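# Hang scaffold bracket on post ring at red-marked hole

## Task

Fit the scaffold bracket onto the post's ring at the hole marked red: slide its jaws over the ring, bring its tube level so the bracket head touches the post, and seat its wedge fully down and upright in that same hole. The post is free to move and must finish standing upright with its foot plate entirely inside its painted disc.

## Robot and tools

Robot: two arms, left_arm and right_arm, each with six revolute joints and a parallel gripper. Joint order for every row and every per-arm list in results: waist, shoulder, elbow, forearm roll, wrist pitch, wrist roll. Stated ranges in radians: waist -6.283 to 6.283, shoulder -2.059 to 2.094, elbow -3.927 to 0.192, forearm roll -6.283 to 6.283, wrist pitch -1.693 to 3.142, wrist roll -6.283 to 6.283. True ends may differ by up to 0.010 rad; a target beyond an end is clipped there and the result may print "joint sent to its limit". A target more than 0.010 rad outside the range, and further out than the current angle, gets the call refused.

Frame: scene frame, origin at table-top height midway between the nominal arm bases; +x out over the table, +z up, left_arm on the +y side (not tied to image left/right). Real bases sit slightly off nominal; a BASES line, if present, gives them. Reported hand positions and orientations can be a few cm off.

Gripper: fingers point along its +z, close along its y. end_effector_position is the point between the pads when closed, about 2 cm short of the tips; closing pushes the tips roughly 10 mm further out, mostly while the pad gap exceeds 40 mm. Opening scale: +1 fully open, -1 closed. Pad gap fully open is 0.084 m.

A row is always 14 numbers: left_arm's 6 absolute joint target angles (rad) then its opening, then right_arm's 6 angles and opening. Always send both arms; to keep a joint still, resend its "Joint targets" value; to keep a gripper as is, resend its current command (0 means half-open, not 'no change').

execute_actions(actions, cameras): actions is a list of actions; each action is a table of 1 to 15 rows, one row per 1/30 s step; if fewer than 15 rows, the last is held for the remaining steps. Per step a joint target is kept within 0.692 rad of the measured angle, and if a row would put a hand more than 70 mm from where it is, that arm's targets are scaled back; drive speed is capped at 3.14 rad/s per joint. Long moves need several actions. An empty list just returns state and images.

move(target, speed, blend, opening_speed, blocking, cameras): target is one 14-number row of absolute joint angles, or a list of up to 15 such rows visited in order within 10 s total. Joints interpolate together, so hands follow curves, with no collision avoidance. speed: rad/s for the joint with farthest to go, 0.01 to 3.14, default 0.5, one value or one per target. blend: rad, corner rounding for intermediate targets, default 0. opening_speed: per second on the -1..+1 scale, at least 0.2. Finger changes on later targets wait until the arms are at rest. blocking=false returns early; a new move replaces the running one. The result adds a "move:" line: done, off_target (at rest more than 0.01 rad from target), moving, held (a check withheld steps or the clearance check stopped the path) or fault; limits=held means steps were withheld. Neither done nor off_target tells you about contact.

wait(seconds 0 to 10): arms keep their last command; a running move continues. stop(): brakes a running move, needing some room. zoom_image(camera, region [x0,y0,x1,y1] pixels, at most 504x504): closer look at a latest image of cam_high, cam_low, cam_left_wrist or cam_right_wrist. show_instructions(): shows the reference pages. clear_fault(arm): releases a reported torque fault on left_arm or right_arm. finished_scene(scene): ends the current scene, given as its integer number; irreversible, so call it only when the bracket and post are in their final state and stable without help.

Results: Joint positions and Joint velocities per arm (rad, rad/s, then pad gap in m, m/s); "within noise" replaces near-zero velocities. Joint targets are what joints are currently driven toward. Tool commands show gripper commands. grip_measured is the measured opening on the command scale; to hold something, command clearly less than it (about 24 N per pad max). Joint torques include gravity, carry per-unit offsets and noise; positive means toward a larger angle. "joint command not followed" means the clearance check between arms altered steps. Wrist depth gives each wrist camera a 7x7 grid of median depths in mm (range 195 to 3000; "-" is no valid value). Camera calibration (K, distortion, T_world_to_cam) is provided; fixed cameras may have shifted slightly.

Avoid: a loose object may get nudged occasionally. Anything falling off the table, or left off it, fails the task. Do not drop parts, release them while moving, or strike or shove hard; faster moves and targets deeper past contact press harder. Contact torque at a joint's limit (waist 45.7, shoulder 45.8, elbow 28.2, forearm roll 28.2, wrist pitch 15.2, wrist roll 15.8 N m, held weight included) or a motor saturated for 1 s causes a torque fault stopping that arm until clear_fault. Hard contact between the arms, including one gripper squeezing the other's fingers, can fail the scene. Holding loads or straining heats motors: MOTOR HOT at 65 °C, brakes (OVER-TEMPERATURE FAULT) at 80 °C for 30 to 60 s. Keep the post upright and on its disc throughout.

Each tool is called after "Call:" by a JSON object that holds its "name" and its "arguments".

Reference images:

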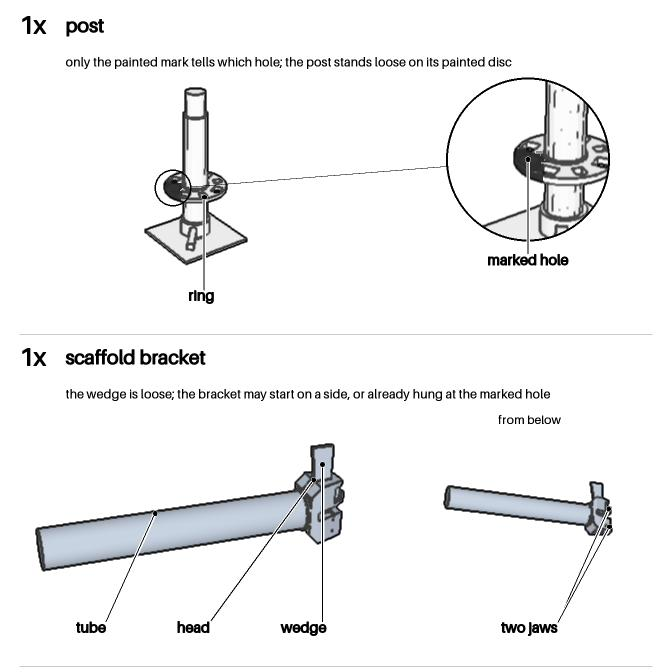

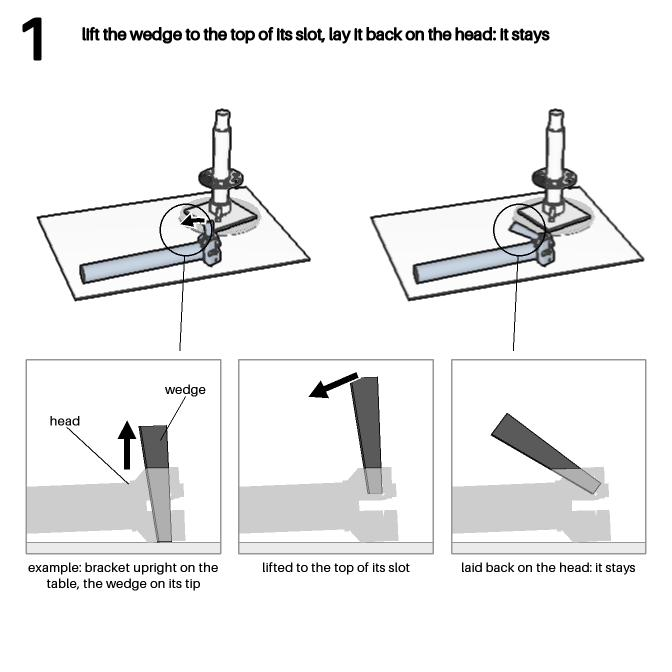

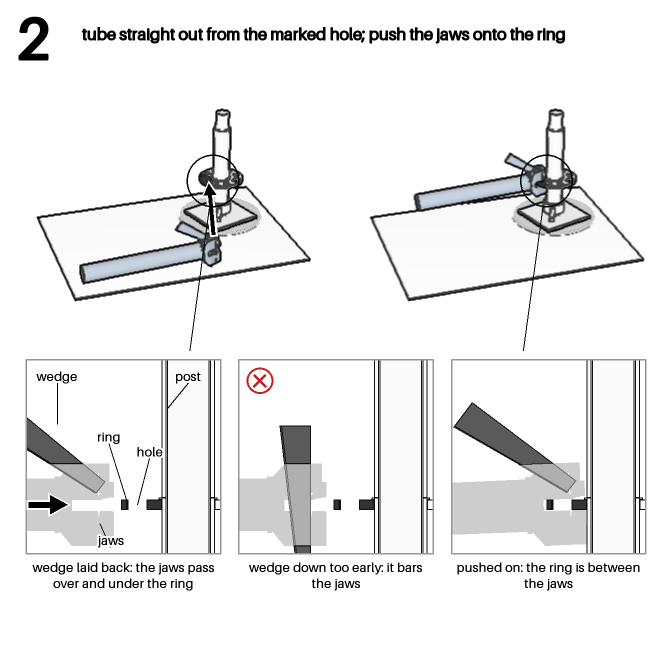

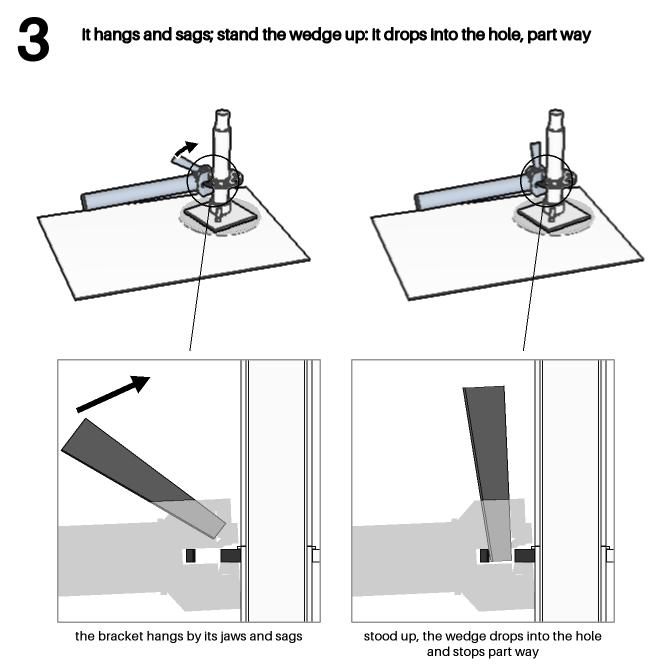

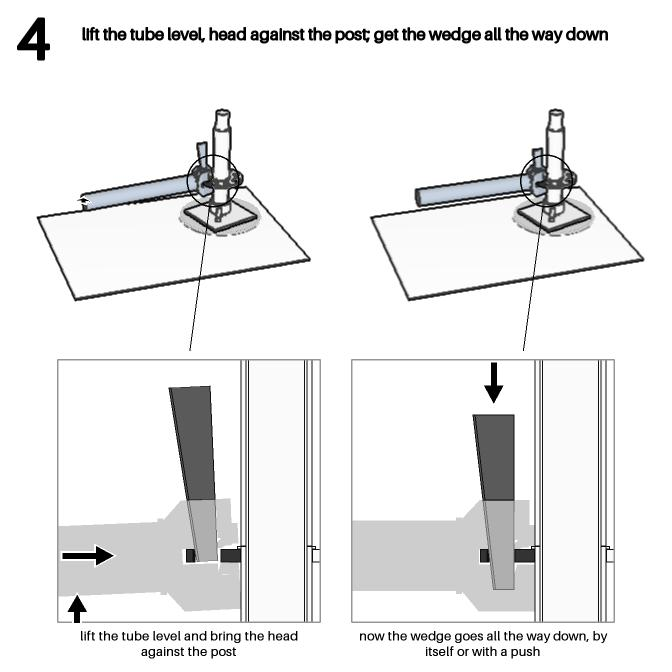

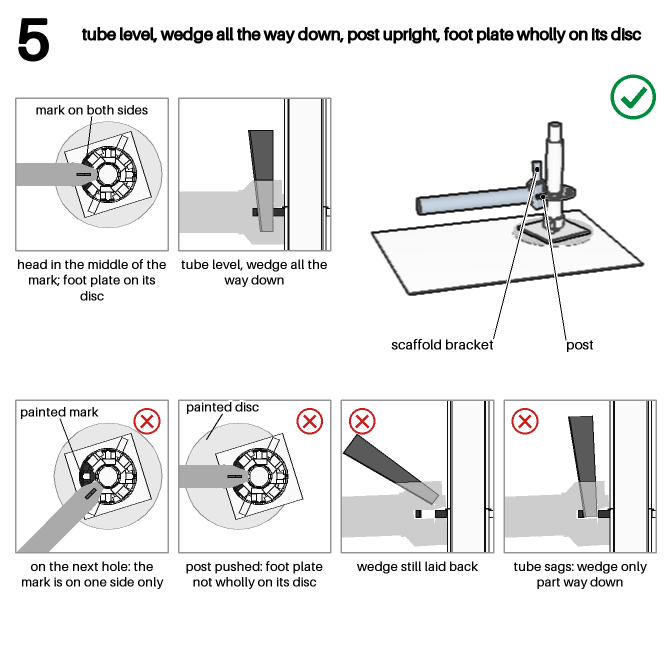

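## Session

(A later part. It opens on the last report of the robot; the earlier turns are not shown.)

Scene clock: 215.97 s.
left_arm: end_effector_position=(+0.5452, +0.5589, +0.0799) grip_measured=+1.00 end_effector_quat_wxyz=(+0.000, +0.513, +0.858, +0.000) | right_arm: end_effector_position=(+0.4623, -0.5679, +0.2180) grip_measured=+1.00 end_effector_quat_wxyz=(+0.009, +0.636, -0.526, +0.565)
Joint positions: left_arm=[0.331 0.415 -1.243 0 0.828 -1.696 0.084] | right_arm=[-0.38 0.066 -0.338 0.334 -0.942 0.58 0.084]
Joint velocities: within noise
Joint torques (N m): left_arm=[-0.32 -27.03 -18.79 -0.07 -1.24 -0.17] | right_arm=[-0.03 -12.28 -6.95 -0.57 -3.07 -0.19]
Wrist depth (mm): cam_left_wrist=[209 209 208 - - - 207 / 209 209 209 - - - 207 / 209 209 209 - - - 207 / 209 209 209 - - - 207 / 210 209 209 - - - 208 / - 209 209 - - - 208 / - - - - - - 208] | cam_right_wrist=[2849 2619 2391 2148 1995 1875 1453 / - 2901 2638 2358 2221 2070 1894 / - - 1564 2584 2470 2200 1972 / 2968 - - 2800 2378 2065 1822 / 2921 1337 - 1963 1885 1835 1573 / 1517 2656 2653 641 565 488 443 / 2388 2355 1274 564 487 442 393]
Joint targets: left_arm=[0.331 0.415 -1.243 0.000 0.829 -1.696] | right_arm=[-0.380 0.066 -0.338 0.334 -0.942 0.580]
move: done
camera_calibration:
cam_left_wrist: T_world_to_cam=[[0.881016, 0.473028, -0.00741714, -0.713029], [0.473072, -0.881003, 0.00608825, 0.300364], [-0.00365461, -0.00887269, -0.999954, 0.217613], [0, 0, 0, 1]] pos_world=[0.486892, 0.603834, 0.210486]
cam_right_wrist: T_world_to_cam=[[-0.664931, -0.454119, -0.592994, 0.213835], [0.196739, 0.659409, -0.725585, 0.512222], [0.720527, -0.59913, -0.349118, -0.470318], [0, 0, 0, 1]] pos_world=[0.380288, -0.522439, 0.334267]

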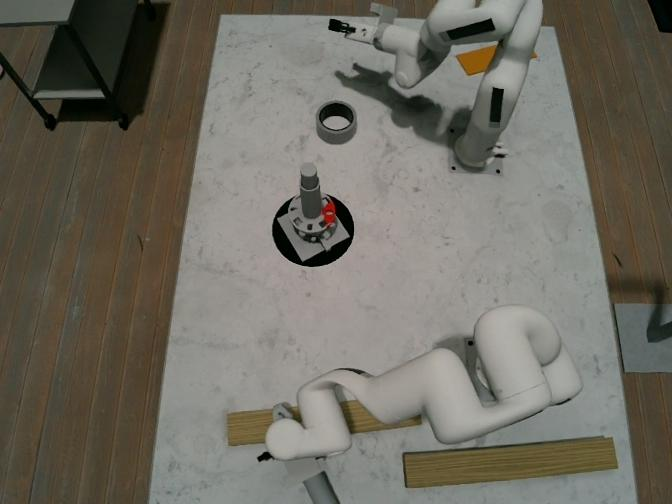

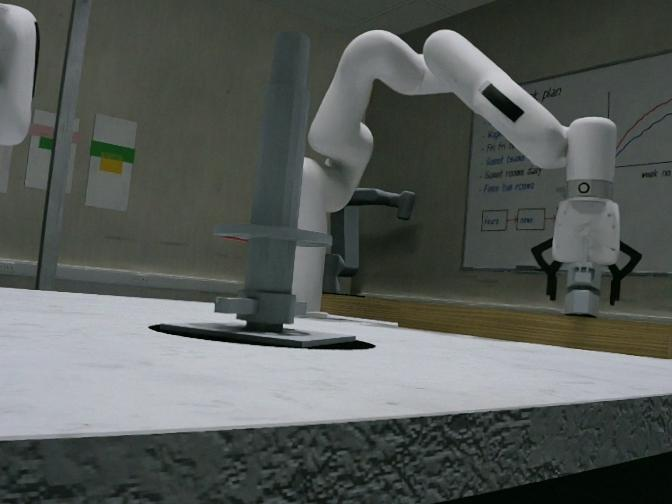

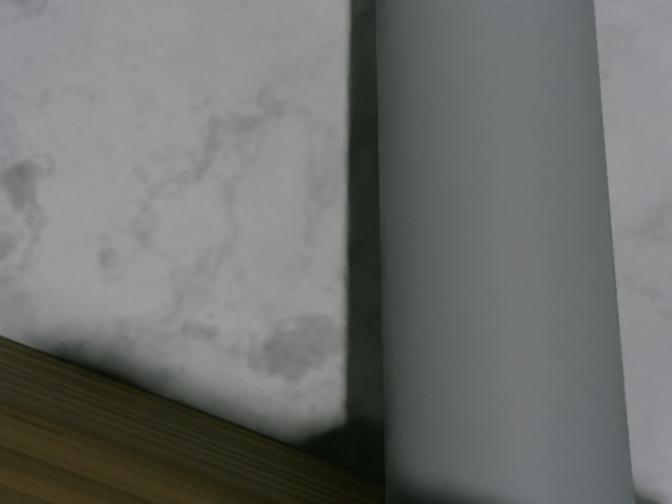

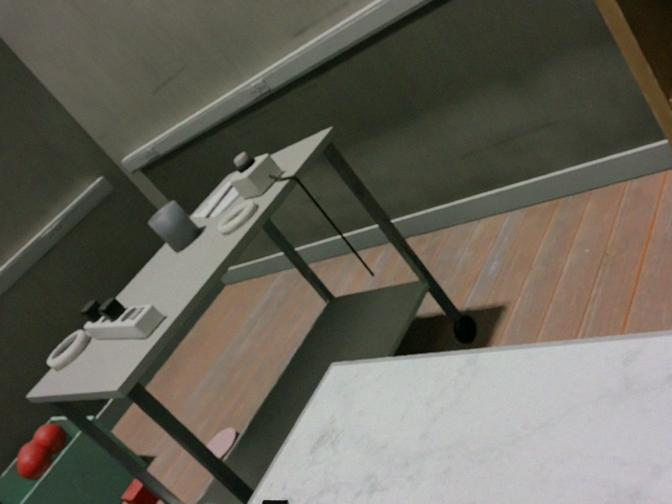

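Call:
{"name": "move", "arguments": {"target": [[0.331,0.415,-1.2435,0,0.8285,-1.696,-1,-0.38,0.066,-0.338,0.334,-0.942,0.58,1],[0.331,0.36,-1.27,0,0.91,-1.696,-1,-0.38,0.066,-0.338,0.334,-0.942,0.58,1],[0.331,0.15,-1.25,0,1.1,-1.696,-1,-0.38,0.066,-0.338,0.334,-0.942,0.58,1]], "speed": 0.25, "opening_speed": 1, "cameras": ["cam_low","cam_high"]}}

Call:
{"name": "zoom_image", "arguments": {"camera": "cam_low", "region": [480, 160, 672, 360]}}

Call:
{"name": "zoom_image", "arguments": {"camera": "cam_high", "region": [230, 370, 430, 504]}}

Scene clock: 227.53 s.
left_arm: end_effector_position=(+0.5148, +0.5471, +0.2024) grip_measured=+0.09 end_effector_quat_wxyz=(+0.000, +0.513, +0.858, +0.000) | right_arm: end_effector_position=(+0.4623, -0.5679, +0.2180) grip_measured=+1.00 end_effector_quat_wxyz=(+0.009, +0.636, -0.526, +0.565)
Joint positions: left_arm=[0.331 0.15 -1.25 0 1.1 -1.696 0.048] | right_arm=[-0.38 0.066 -0.338 0.334 -0.942 0.58 0.084]
Joint velocities: within noise
Joint torques (N m): left_arm=[0.4 -31.51 -28.04 0.82 -2.15 0.09] | right_arm=[-0.11 -12.38 -6.92 -0.59 -3.03 -0.21]
Wrist depth (mm): cam_left_wrist=[310 331 331 - - - 328 / 332 331 331 - - - 329 / 332 332 331 - - - 329 / 322 332 331 - - - 329 / 285 285 331 - - - 329 / 286 285 285 - - - 330 / 286 285 285 - - - 330] | cam_right_wrist=[2863 2617 2338 2158 2014 1875 1448 / - 2934 2610 2355 2229 2043 1901 / - - 1551 2570 2446 2230 1977 / - - - 2835 2376 2057 1823 / 2960 1333 - 1968 1885 1816 1594 / 1519 2630 2604 644 565 488 441 / 2392 2362 1277 565 487 442 393]
Joint targets: left_arm=[0.331 0.150 -1.250 0.000 1.100 -1.696] | right_arm=[-0.380 0.066 -0.338 0.334 -0.942 0.580]
move: done
Images, in order (width x height): cam_high 672x504, cam_low 672x504.

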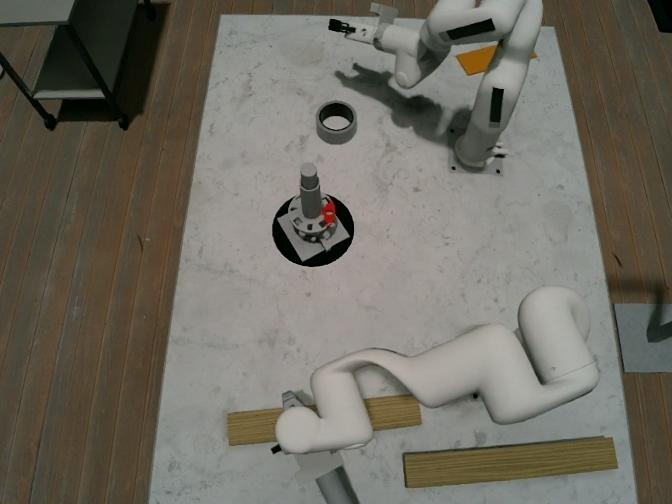

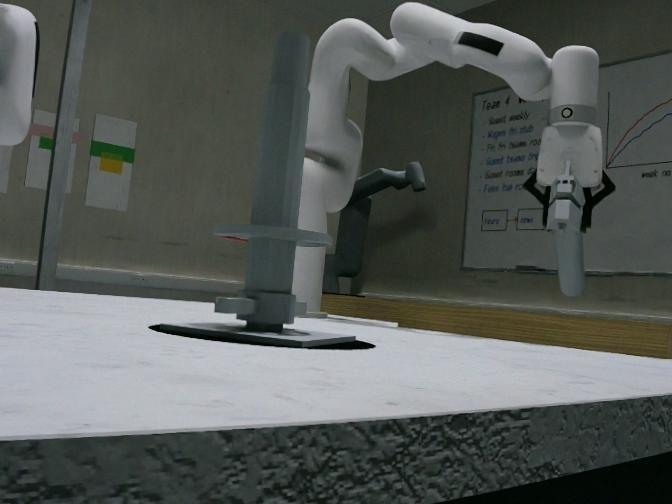

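Scaled by 2.520 from the camera's 672x504 image, which has a finer 960x720 frame.

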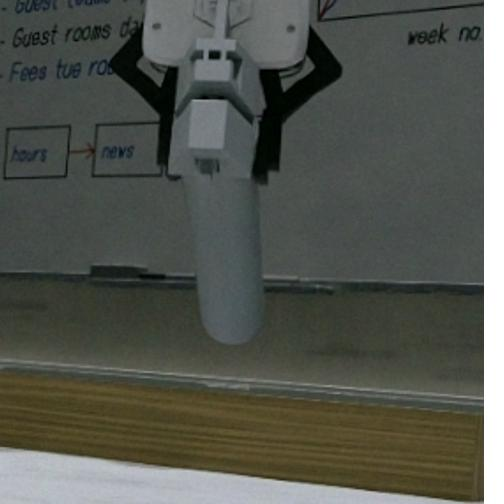

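Scaled by 2.520 from the camera's 672x504 image, which has a finer 960x720 frame.

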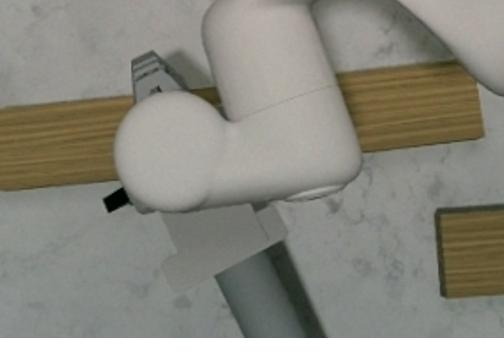

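Call:
{"name": "move", "arguments": {"target": [[0.331,0.36,-1.27,0,0.91,-1.696,-1,-0.38,0.066,-0.338,0.334,-0.942,0.58,1],[0.331,0.415,-1.2435,0,0.8285,-1.696,-1,-0.38,0.066,-0.338,0.334,-0.942,0.58,1],[0.331,0.415,-1.2435,0,0.8285,-1.696,1,-0.38,0.066,-0.338,0.334,-0.942,0.58,1],[0.373,0.417,-1.233,0,0.816,-1.654,1,-0.38,0.066,-0.338,0.334,-0.942,0.58,1],[0.373,0.425,-1.232,0,0.807,-1.654,-1,-0.38,0.066,-0.338,0.334,-0.942,0.58,1],[0.373,0.38,-1.26,0,0.88,-1.654,-1,-0.38,0.066,-0.338,0.334,-0.942,0.58,1],[0.373,0.15,-1.24,0,1.09,-1.654,-1,-0.38,0.066,-0.338,0.334,-0.942,0.58,1]], "speed": [0.25,0.1,0.2,0.2,0.2,0.2,0.25], "opening_speed": 1.5, "cameras": ["cam_low","cam_high"]}}

Call:
{"name": "zoom_image", "arguments": {"camera": "cam_low", "region": [480, 160, 672, 360]}}

Call:
{"name": "zoom_image", "arguments": {"camera": "cam_high", "region": [230, 370, 430, 504]}}

Scene clock: 245.07 s.
left_arm: end_effector_position=(+0.5059, +0.5666, +0.1990) grip_measured=+0.09 end_effector_quat_wxyz=(+0.000, +0.513, +0.858, +0.000) | right_arm: end_effector_position=(+0.4623, -0.5679, +0.2180) grip_measured=+1.00 end_effector_quat_wxyz=(+0.009, +0.636, -0.526, +0.565)
Joint positions: left_arm=[0.373 0.15 -1.24 0 1.09 -1.654 0.048] | right_arm=[-0.38 0.066 -0.338 0.334 -0.942 0.58 0.084]
Joint velocities: within noise
Joint torques (N m): left_arm=[0.12 -31.56 -27.87 -0.02 -2.06 -0.15] | right_arm=[-0.42 -12.23 -6.9 -0.61 -2.95 -0.14]
Wrist depth (mm): cam_left_wrist=[297 328 327 - - 326 325 / 319 329 328 - - 326 325 / 329 328 328 - - 325 326 / 329 329 328 - - - 326 / 290 328 328 - - - 326 / 282 281 281 - - - 326 / 282 282 282 - - - 326] | cam_right_wrist=[2891 2614 2352 2181 1980 1859 1448 / - 2885 2557 2365 2189 2061 1888 / - - 1559 2579 2462 2205 1977 / 2981 - - 2811 2410 2062 1816 / 2950 1330 - 1966 1885 1825 1572 / 1507 2649 2672 642 566 488 442 / 2407 2370 1282 566 486 441 393]
Joint targets: left_arm=[0.373 0.150 -1.240 0.000 1.090 -1.654] | right_arm=[-0.380 0.066 -0.338 0.334 -0.942 0.580]
move: done
Images, in order (width x height): cam_high 672x504, cam_low 672x504.

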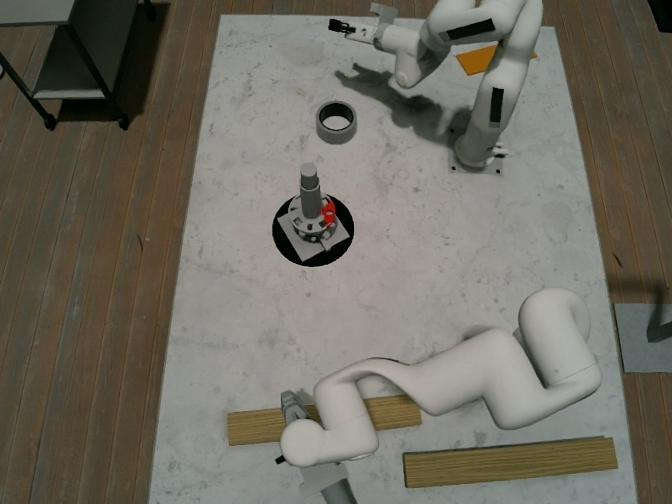

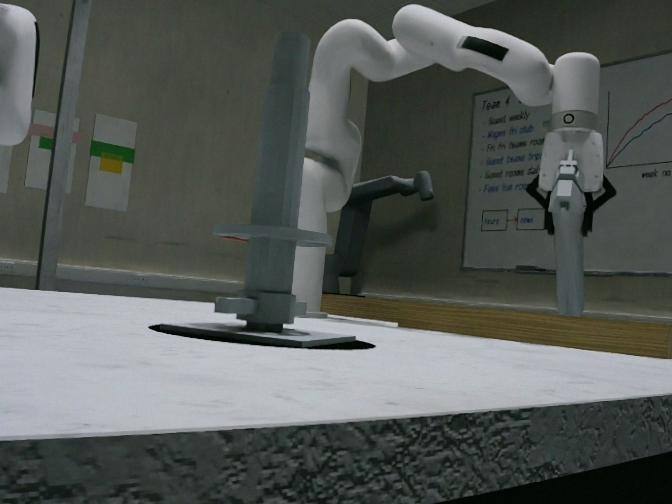

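Scaled by 2.520 from the camera's 672x504 image, which has a finer 960x720 frame.

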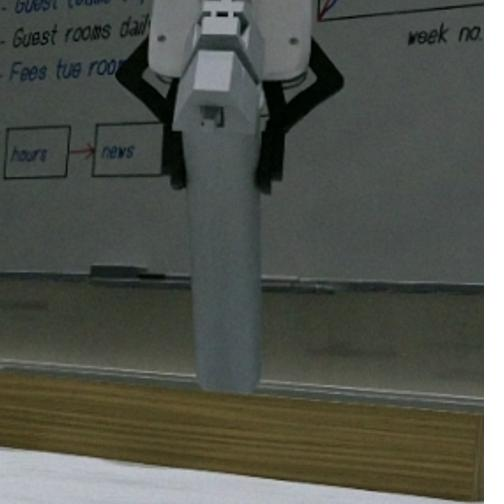

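Scaled by 2.520 from the camera's 672x504 image, which has a finer 960x720 frame.

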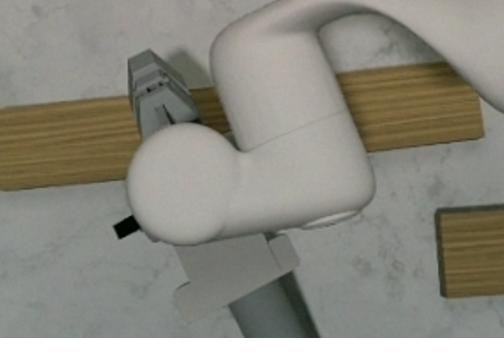

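Call:
{"name": "move", "arguments": {"target": [[0.373,0.38,-1.26,0,0.88,-1.654,-1,-0.38,0.066,-0.338,0.334,-0.942,0.58,1],[0.373,0.425,-1.232,0,0.807,-1.654,-1,-0.38,0.066,-0.338,0.334,-0.942,0.58,1],[0.373,0.425,-1.232,0,0.807,-1.654,1,-0.38,0.066,-0.338,0.334,-0.942,0.58,1],[0.393,0.427,-1.23,0,0.803,-1.634,1,-0.38,0.066,-0.338,0.334,-0.942,0.58,1],[0.393,0.427,-1.23,0,0.803,-1.634,-1,-0.38,0.066,-0.338,0.334,-0.942,0.58,1],[0.393,0.376,-1.249,0,0.873,-1.634,-1,-0.38,0.066,-0.338,0.334,-0.942,0.58,1],[0.393,0.256,-1.383,0,1.127,-1.634,-1,-0.38,0.066,-0.338,0.334,-0.942,0.58,1]], "speed": [0.25,0.1,0.2,0.2,0.2,0.1,0.2], "opening_speed": 1.5, "cameras": ["cam_low","cam_high"]}}

Call:
{"name": "zoom_image", "arguments": {"camera": "cam_low", "region": [480, 160, 672, 360]}}

Call:
{"name": "zoom_image", "arguments": {"camera": "cam_high", "region": [230, 370, 430, 504]}}

Scene clock: 269.17 s.
left_arm: end_effector_position=(+0.5303, +0.5891, +0.2001) grip_measured=+0.09 end_effector_quat_wxyz=(+0.000, +0.513, +0.858, +0.000) | right_arm: end_effector_position=(+0.4623, -0.5679, +0.2180) grip_measured=+1.00 end_effector_quat_wxyz=(+0.009, +0.636, -0.526, +0.565)
Joint positions: left_arm=[0.393 0.256 -1.383 0 1.127 -1.634 0.048] | right_arm=[-0.38 0.066 -0.338 0.334 -0.942 0.58 0.084]
Joint velocities: within noise
Joint torques (N m): left_arm=[-0.16 -33.61 -29.19 -0.1 -2.13 0.1] | right_arm=[-0.29 -12.37 -6.84 -0.5 -2.95 -0.14]
Wrist depth (mm): cam_left_wrist=[329 329 328 - - - 326 / 329 329 328 - - - 326 / 330 329 - - - - 326 / 330 329 - - - - 327 / 330 330 - - - - 327 / 283 306 - - - - 327 / 283 283 - - - - 327] | cam_right_wrist=[2871 2631 2376 2176 1995 1878 1461 / - 2911 2588 2377 2216 2071 1876 / - - 1567 2596 2471 2233 1991 / - - - 2779 2384 2061 1828 / 2958 1324 - 1966 1906 1823 1582 / 1515 2644 2636 643 564 487 442 / 2383 2351 1277 564 487 441 392]
Joint targets: left_arm=[0.393 0.256 -1.383 0.000 1.127 -1.634] | right_arm=[-0.380 0.066 -0.338 0.334 -0.942 0.580]
move: done
Images, in order (width x height): cam_high 672x504, cam_low 672x504.

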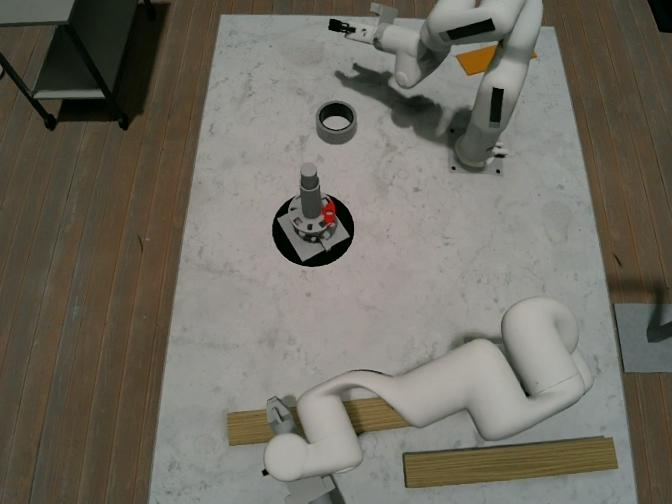

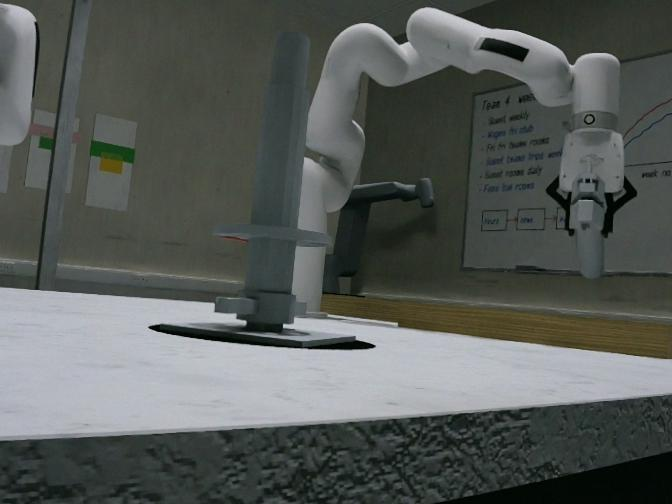

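Scaled by 2.520 from the camera's 672x504 image, which has a finer 960x720 frame.

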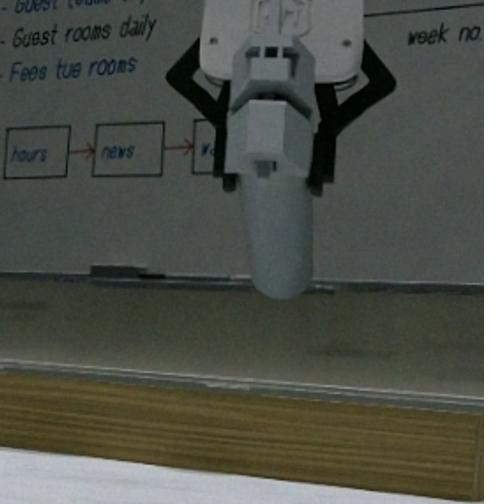

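Scaled by 2.520 from the camera's 672x504 image, which has a finer 960x720 frame.

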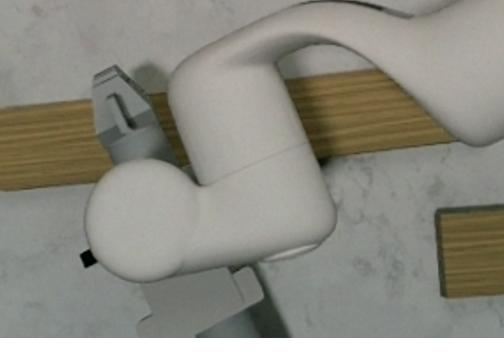

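Call:
{"name": "move", "arguments": {"target": [[0.393,0.1,-1.28,0,1.18,-1.634,-1,-0.38,0.066,-0.338,0.334,-0.942,0.58,1],[-1.139,-0.108,-0.999,0,1.107,-4.349,-1,-0.38,0.066,-0.338,0.334,-0.942,0.58,1]], "speed": 0.6, "blend": 0.1}}

Call:
{"name": "zoom_image", "arguments": {"camera": "cam_high", "region": [250, 120, 500, 300]}}

Call:
{"name": "zoom_image", "arguments": {"camera": "cam_low", "region": [100, 60, 400, 360]}}

Scene clock: 284.33 s.
left_arm: end_effector_position=(+0.2357, -0.0290, +0.2202) grip_measured=+0.09 end_effector_quat_wxyz=(+0.000, -0.053, +0.999, +0.000) | right_arm: end_effector_position=(+0.4623, -0.5679, +0.2180) grip_measured=+1.00 end_effector_quat_wxyz=(+0.009, +0.636, -0.526, +0.565)
Joint positions: left_arm=[-1.139 -0.108 -0.999 0 1.107 -4.349 0.048] | right_arm=[-0.38 0.066 -0.338 0.334 -0.942 0.58 0.084]
Joint velocities: within noise
Joint torques (N m): left_arm=[-0.24 -25.09 -27.92 -0.39 -2.34 -0.08] | right_arm=[-0.32 -12.31 -6.76 -0.53 -2.95 -0.16]
Wrist depth (mm): cam_left_wrist=[348 349 348 - - - 348 / 348 349 - - - - 348 / 350 349 - - - - 348 / 349 349 - - - - 348 / 350 349 - - - 348 348 / 349 350 - - - - 348 / 350 350 - - - - 348] | cam_right_wrist=[2880 2634 2396 2168 1999 1875 1464 / - 2896 2603 2359 2226 2063 1898 / - - 1568 2580 2450 2220 1985 / 2980 - - 2820 2386 2066 1837 / 2968 1328 - 1974 1894 1816 1584 / 1509 2672 2603 644 565 486 441 / 2374 2378 1267 565 487 441 392]
Joint targets: left_arm=[-1.139 -0.108 -0.999 0.000 1.107 -4.349] | right_arm=[-0.380 0.066 -0.338 0.334 -0.942 0.580]
move: done; blend cut to 0.078 rad at target 1
camera_calibration:
cam_left_wrist: T_world_to_cam=[[-0.104775, 0.994469, -0.00738341, 0.0862418], [0.994472, 0.104821, 0.00612353, -0.16633], [0.00686359, -0.00670101, -0.999954, 0.349246], [0, 0, 0, 1]] pos_world=[0.17205, -0.0659896, 0.350886]
cam_right_wrist: T_world_to_cam=[[-0.664931, -0.454119, -0.592994, 0.213835], [0.196739, 0.659409, -0.725585, 0.512222], [0.720527, -0.59913, -0.349118, -0.470318], [0, 0, 0, 1]] pos_world=[0.380288, -0.522439, 0.334267]

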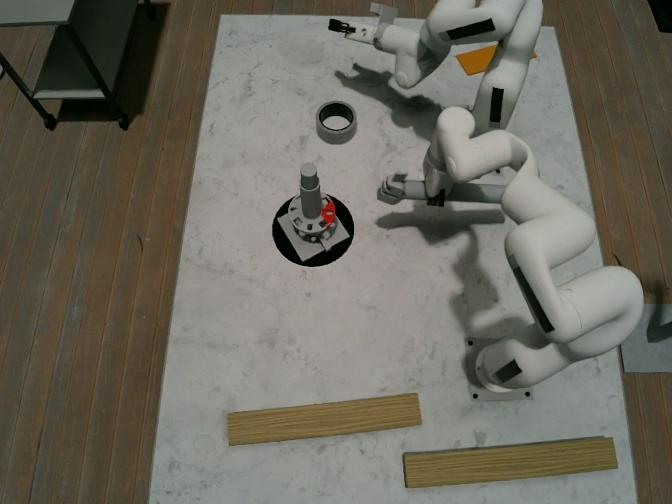

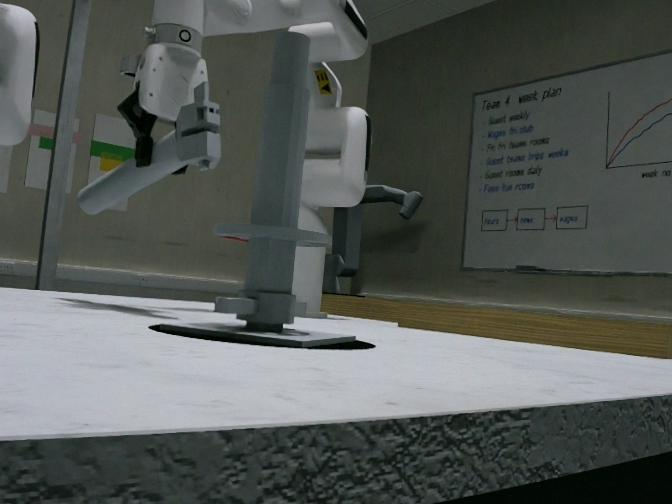

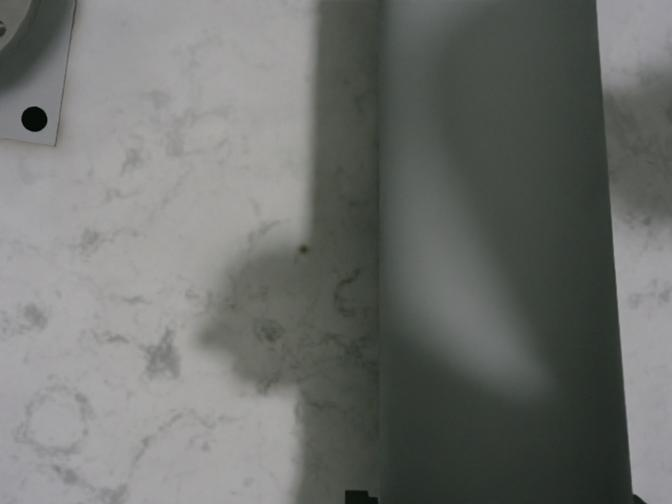

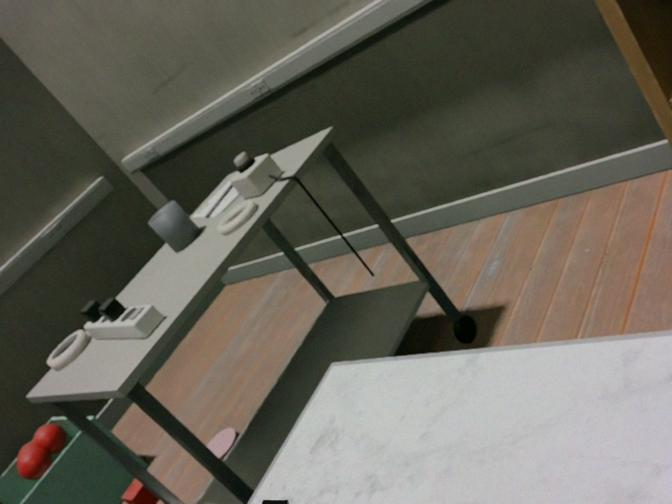

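Scaled by 2.016 from the camera's 672x504 image, which has a finer 960x720 frame.

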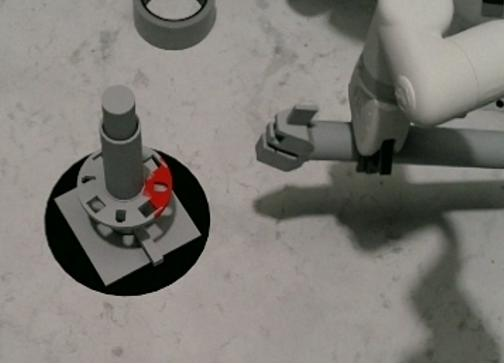

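Scaled by 1.680 from the camera's 672x504 image, which has a finer 960x720 frame.

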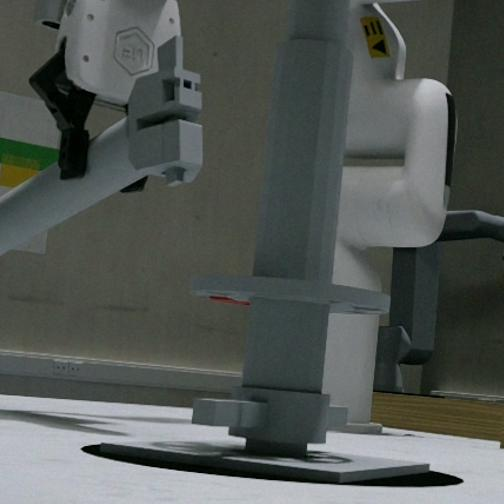

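Call:
{"name": "move", "arguments": {"target": [[-1.139,0.009,-0.854,0,0.845,-4.349,-1,-0.38,0.066,-0.338,0.334,-0.942,0.58,1],[-1.139,0.194,-0.792,0,0.598,-4.349,-1,-0.38,0.066,-0.338,0.334,-0.942,0.58,1]], "speed": [0.4,0.08], "blend": 0.02, "cameras": ["cam_low","cam_high","cam_left_wrist"]}}

Call:
{"name": "zoom_image", "arguments": {"camera": "cam_low", "region": [0, 100, 350, 400]}}

Scene clock: 299.50 s.
left_arm: end_effector_position=(+0.2360, -0.0297, +0.0450) grip_measured=+0.09 end_effector_quat_wxyz=(+0.000, -0.053, +0.999, +0.000) | right_arm: end_effector_position=(+0.4623, -0.5679, +0.2180) grip_measured=+1.00 end_effector_quat_wxyz=(+0.009, +0.636, -0.526, +0.565)
Joint positions: left_arm=[-1.139 0.194 -0.792 0 0.598 -4.349 0.048] | right_arm=[-0.38 0.066 -0.338 0.334 -0.942 0.58 0.084]
Joint velocities: within noise
Joint torques (N m): left_arm=[-0.09 -26.4 -21.73 -0.38 -2.29 0.05] | right_arm=[-0.4 -12.45 -6.82 -0.46 -2.91 -0.16]
Wrist depth (mm): cam_left_wrist=[- - - - - - - / - - - - - - - / - - - - - - - / - - - - - - - / - - - - - - - / - - - - - - - / - - - - - - -] | cam_right_wrist=[2880 2632 2366 2158 2004 1866 1460 / - 2943 2580 2358 2216 2057 1902 / - - 1572 2578 2456 2223 1966 / - - - 2826 2380 2070 1816 / 2929 1326 - 1957 1902 1834 1577 / 1510 2622 2622 644 566 488 442 / 2387 2350 1277 564 488 442 393]
Joint targets: left_arm=[-1.139 0.194 -0.792 0.000 0.598 -4.349] | right_arm=[-0.380 0.066 -0.338 0.334 -0.942 0.580]
move: done
camera_calibration:
cam_left_wrist: T_world_to_cam=[[-0.104774, 0.994468, -0.00748285, 0.0856923], [0.994472, 0.104821, 0.00611305, -0.16548], [0.00686359, -0.006801, -0.999953, 0.173941], [0, 0, 0, 1]] pos_world=[0.17235, -0.0666895, 0.175585]
Images, in order (width x height): cam_high 672x504, cam_low 672x504, cam_left_wrist 672x504.

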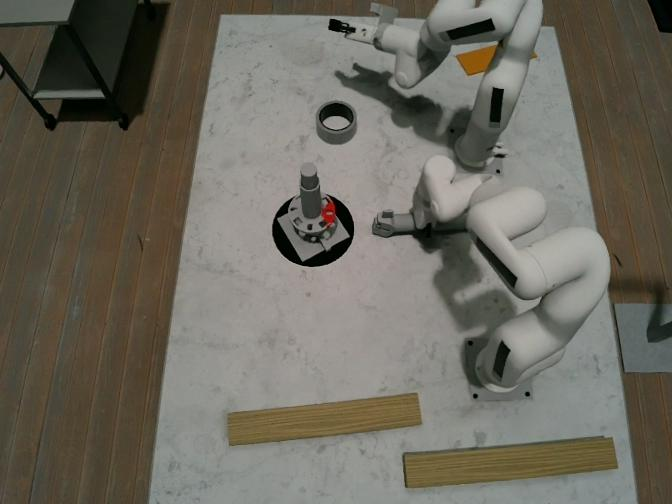

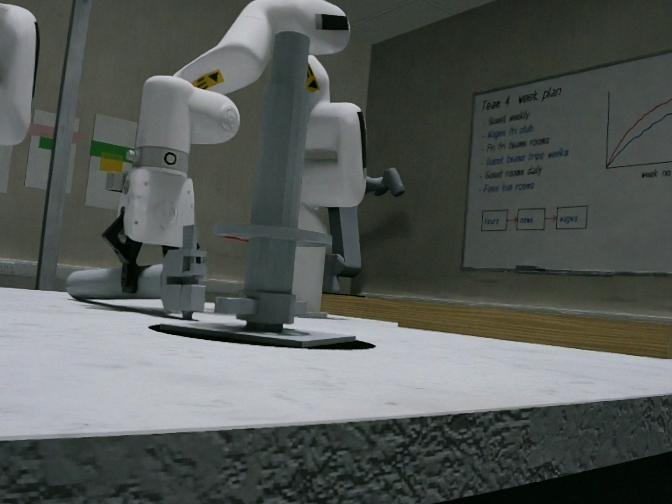

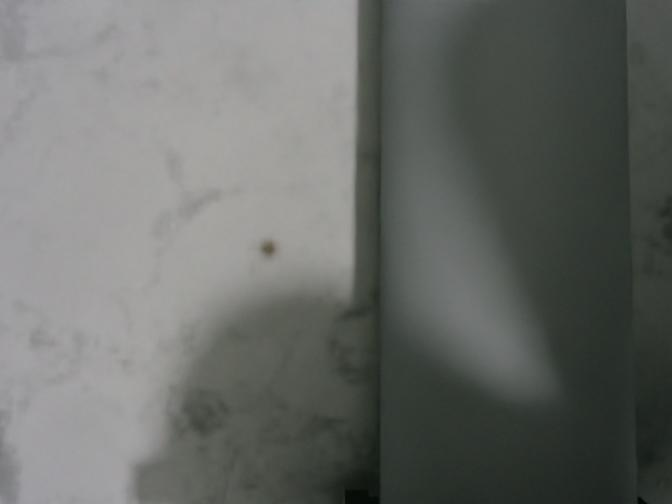

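Scaled by 1.440 from the camera's 672x504 image, which has a finer 960x720 frame.

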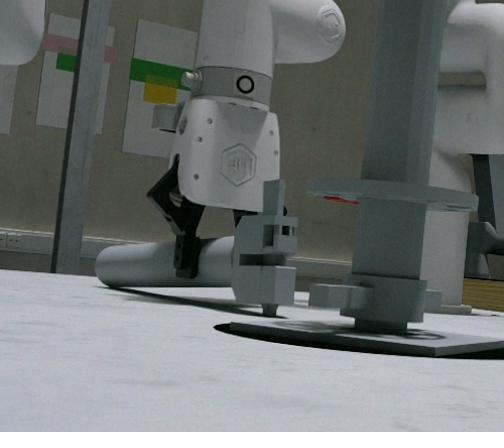

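Call:
{"name": "move", "arguments": {"target": [-1.139,0.009,-0.854,0,0.845,-4.349,-1,-0.38,0.066,-0.338,0.334,-0.942,0.58,1], "speed": 0.2, "cameras": ["cam_low","cam_high"]}}

Call:
{"name": "zoom_image", "arguments": {"camera": "cam_low", "region": [40, 100, 340, 350]}}

Call:
{"name": "zoom_image", "arguments": {"camera": "cam_high", "region": [290, 150, 450, 260]}}

Scene clock: 310.57 s.
left_arm: end_effector_position=(+0.2357, -0.0292, +0.1301) grip_measured=+0.09 end_effector_quat_wxyz=(+0.000, -0.053, +0.999, +0.000) | right_arm: end_effector_position=(+0.4623, -0.5679, +0.2180) grip_measured=+1.00 end_effector_quat_wxyz=(+0.009, +0.636, -0.526, +0.565)
Joint positions: left_arm=[-1.139 0.009 -0.854 0 0.845 -4.349 0.048] | right_arm=[-0.38 0.066 -0.338 0.334 -0.942 0.58 0.084]
Joint velocities: within noise
Joint torques (N m): left_arm=[-0.31 -26.24 -26.77 -0.54 -2.22 0.11] | right_arm=[-0.56 -12.37 -6.84 -0.43 -2.92 -0.17]
Wrist depth (mm): cam_left_wrist=[259 259 259 - - - 258 / 259 259 259 - - - 258 / 259 259 259 - - - 258 / 259 259 259 - - - 258 / 259 259 - - - - 258 / 259 260 - - - - 258 / 260 259 - - - - 259] | cam_right_wrist=[2871 2611 2390 2145 1991 1875 1463 / - 2887 2585 2363 2208 2056 1906 / - - 1560 2570 2438 2224 1982 / 2998 - - 2823 2373 2061 1820 / 2945 1340 - 1965 1889 1827 1578 / 1504 2643 2614 645 567 488 442 / 2400 2371 1277 566 486 441 392]
Joint targets: left_arm=[-1.139 0.009 -0.854 0.000 0.845 -4.349] | right_arm=[-0.380 0.066 -0.338 0.334 -0.942 0.580]
move: done
Images, in order (width x height): cam_high 672x504, cam_low 672x504.

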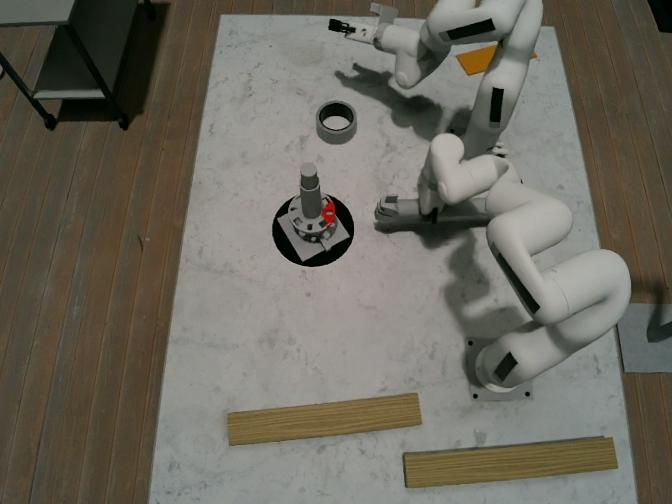

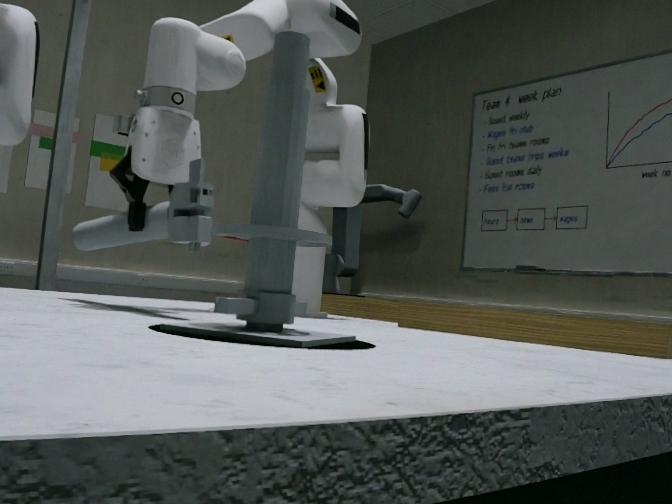

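Scaled by 1.680 from the camera's 672x504 image, which has a finer 960x720 frame.

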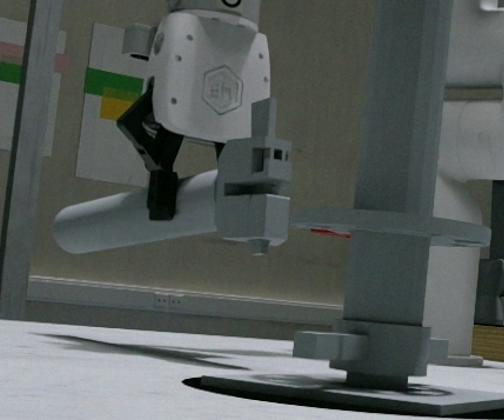

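Scaled by 3.150 from the camera's 672x504 image, which has a finer 960x720 frame.

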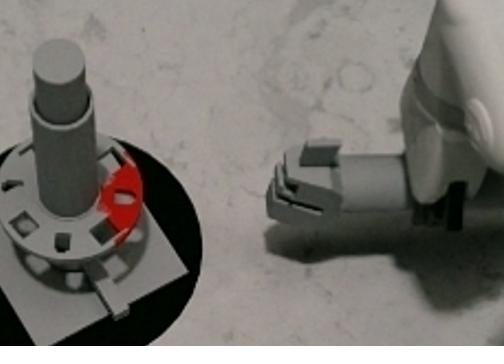

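Call:
{"name": "move", "arguments": {"target": [[-0.9415,-0.089,-0.96,0,1.049,-3.209,-1,-0.38,0.0,-0.2,0.1,-1.4,0.2,0.2],[-0.9415,-0.089,-0.96,0,1.049,-3.209,-1,0.3,0.165,-0.027,0,-1.68,0,0.2]], "speed": 0.5}}

Scene clock: 366.53 s.
left_arm: end_effector_position=(+0.3088, +0.0175, +0.2001) grip_measured=+0.09 end_effector_quat_wxyz=(+0.000, +0.407, +0.914, +0.000) | right_arm: end_effector_position=(+0.4198, -0.1964, +0.2577) grip_measured=+0.19 end_effector_quat_wxyz=(-0.090, +0.711, +0.093, +0.691)
Joint positions: left_arm=[-0.941 -0.089 -0.96 0 1.049 -3.209 0.048] | right_arm=[0.3 0.165 -0.027 0 -1.68 0 0.052]
Joint velocities: within noise
Joint torques (N m): left_arm=[0.4 -25.19 -27.66 -0.38 -2.11 0.16] | right_arm=[-0.12 -8.62 -2.55 -0.51 -2.69 -0.19]
Wrist depth (mm): cam_left_wrist=[330 330 - - - - 328 / 330 329 - - - - 328 / 330 330 - - - - 328 / 330 330 - - - - 328 / 331 330 - - - - 328 / 331 330 - - - - 328 / 330 330 - - - - 328] | cam_right_wrist=[- - - - - 2923 2823 / - - - - - 2942 2850 / - - - - - 2954 2887 / 266 - - - - 2966 2900 / 266 - - - - 2971 2917 / 266 - - - - - 2927 / 265 2801 - - - - 2900]
Joint targets: left_arm=[-0.942 -0.089 -0.960 0.000 1.049 -3.209] | right_arm=[0.300 0.165 -0.027 0.000 -1.680 0.000]
move: done
camera_calibration:
cam_left_wrist: T_world_to_cam=[[0.743007, 0.669242, -0.00742191, -0.208597], [0.669282, -0.742983, 0.00613858, -0.128519], [-0.00140616, -0.00952836, -0.999954, 0.33156], [0, 0, 0, 1]] pos_world=[0.24147, 0.0472736, 0.330786]
cam_right_wrist: T_world_to_cam=[[0.275029, -0.961416, -0.00610092, -0.267682], [-0.0276621, -0.00156989, -0.999616, 0.339369], [0.961038, 0.275092, -0.0270266, -0.215456], [0, 0, 0, 1]] pos_world=[0.290069, -0.197551, 0.331782]

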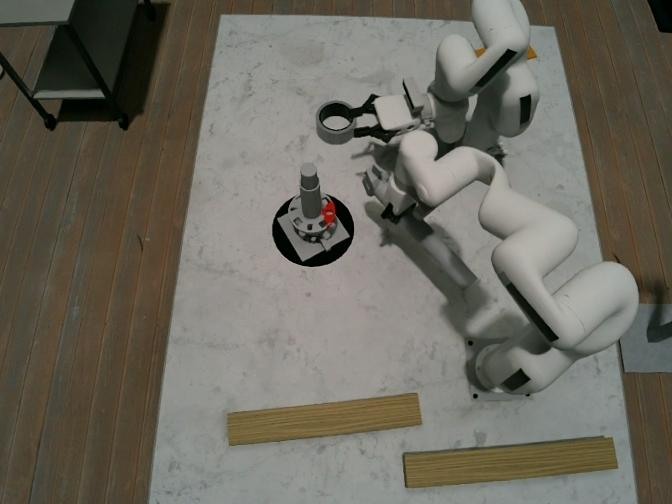

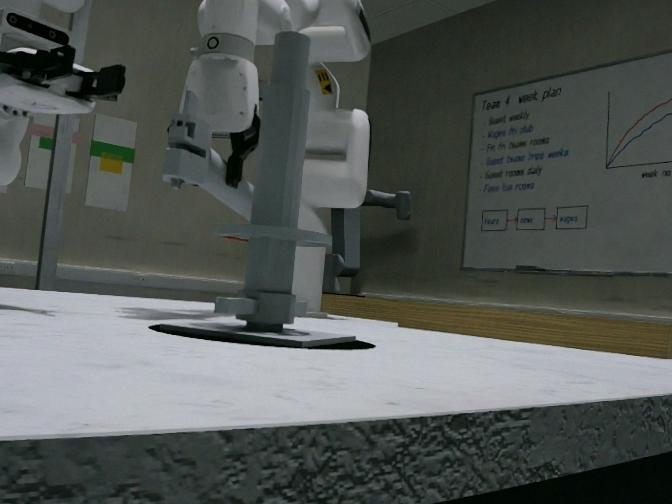

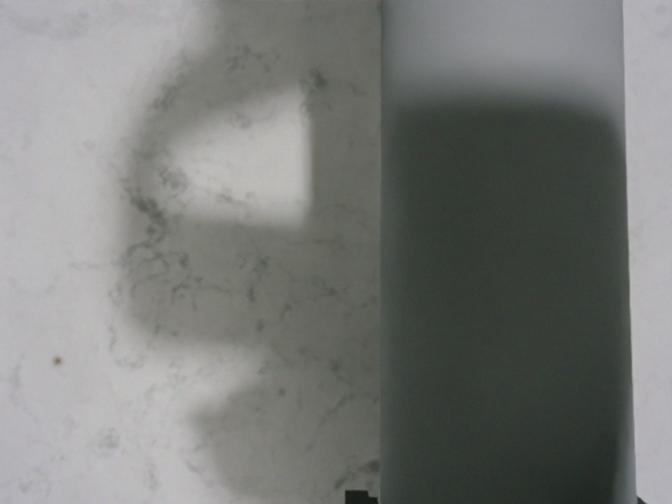

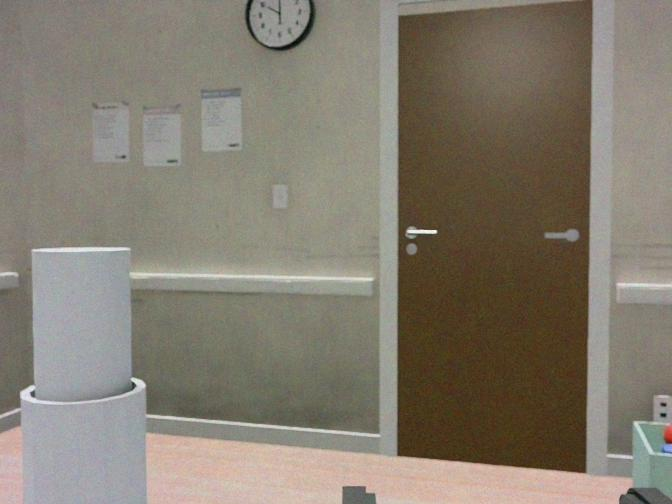

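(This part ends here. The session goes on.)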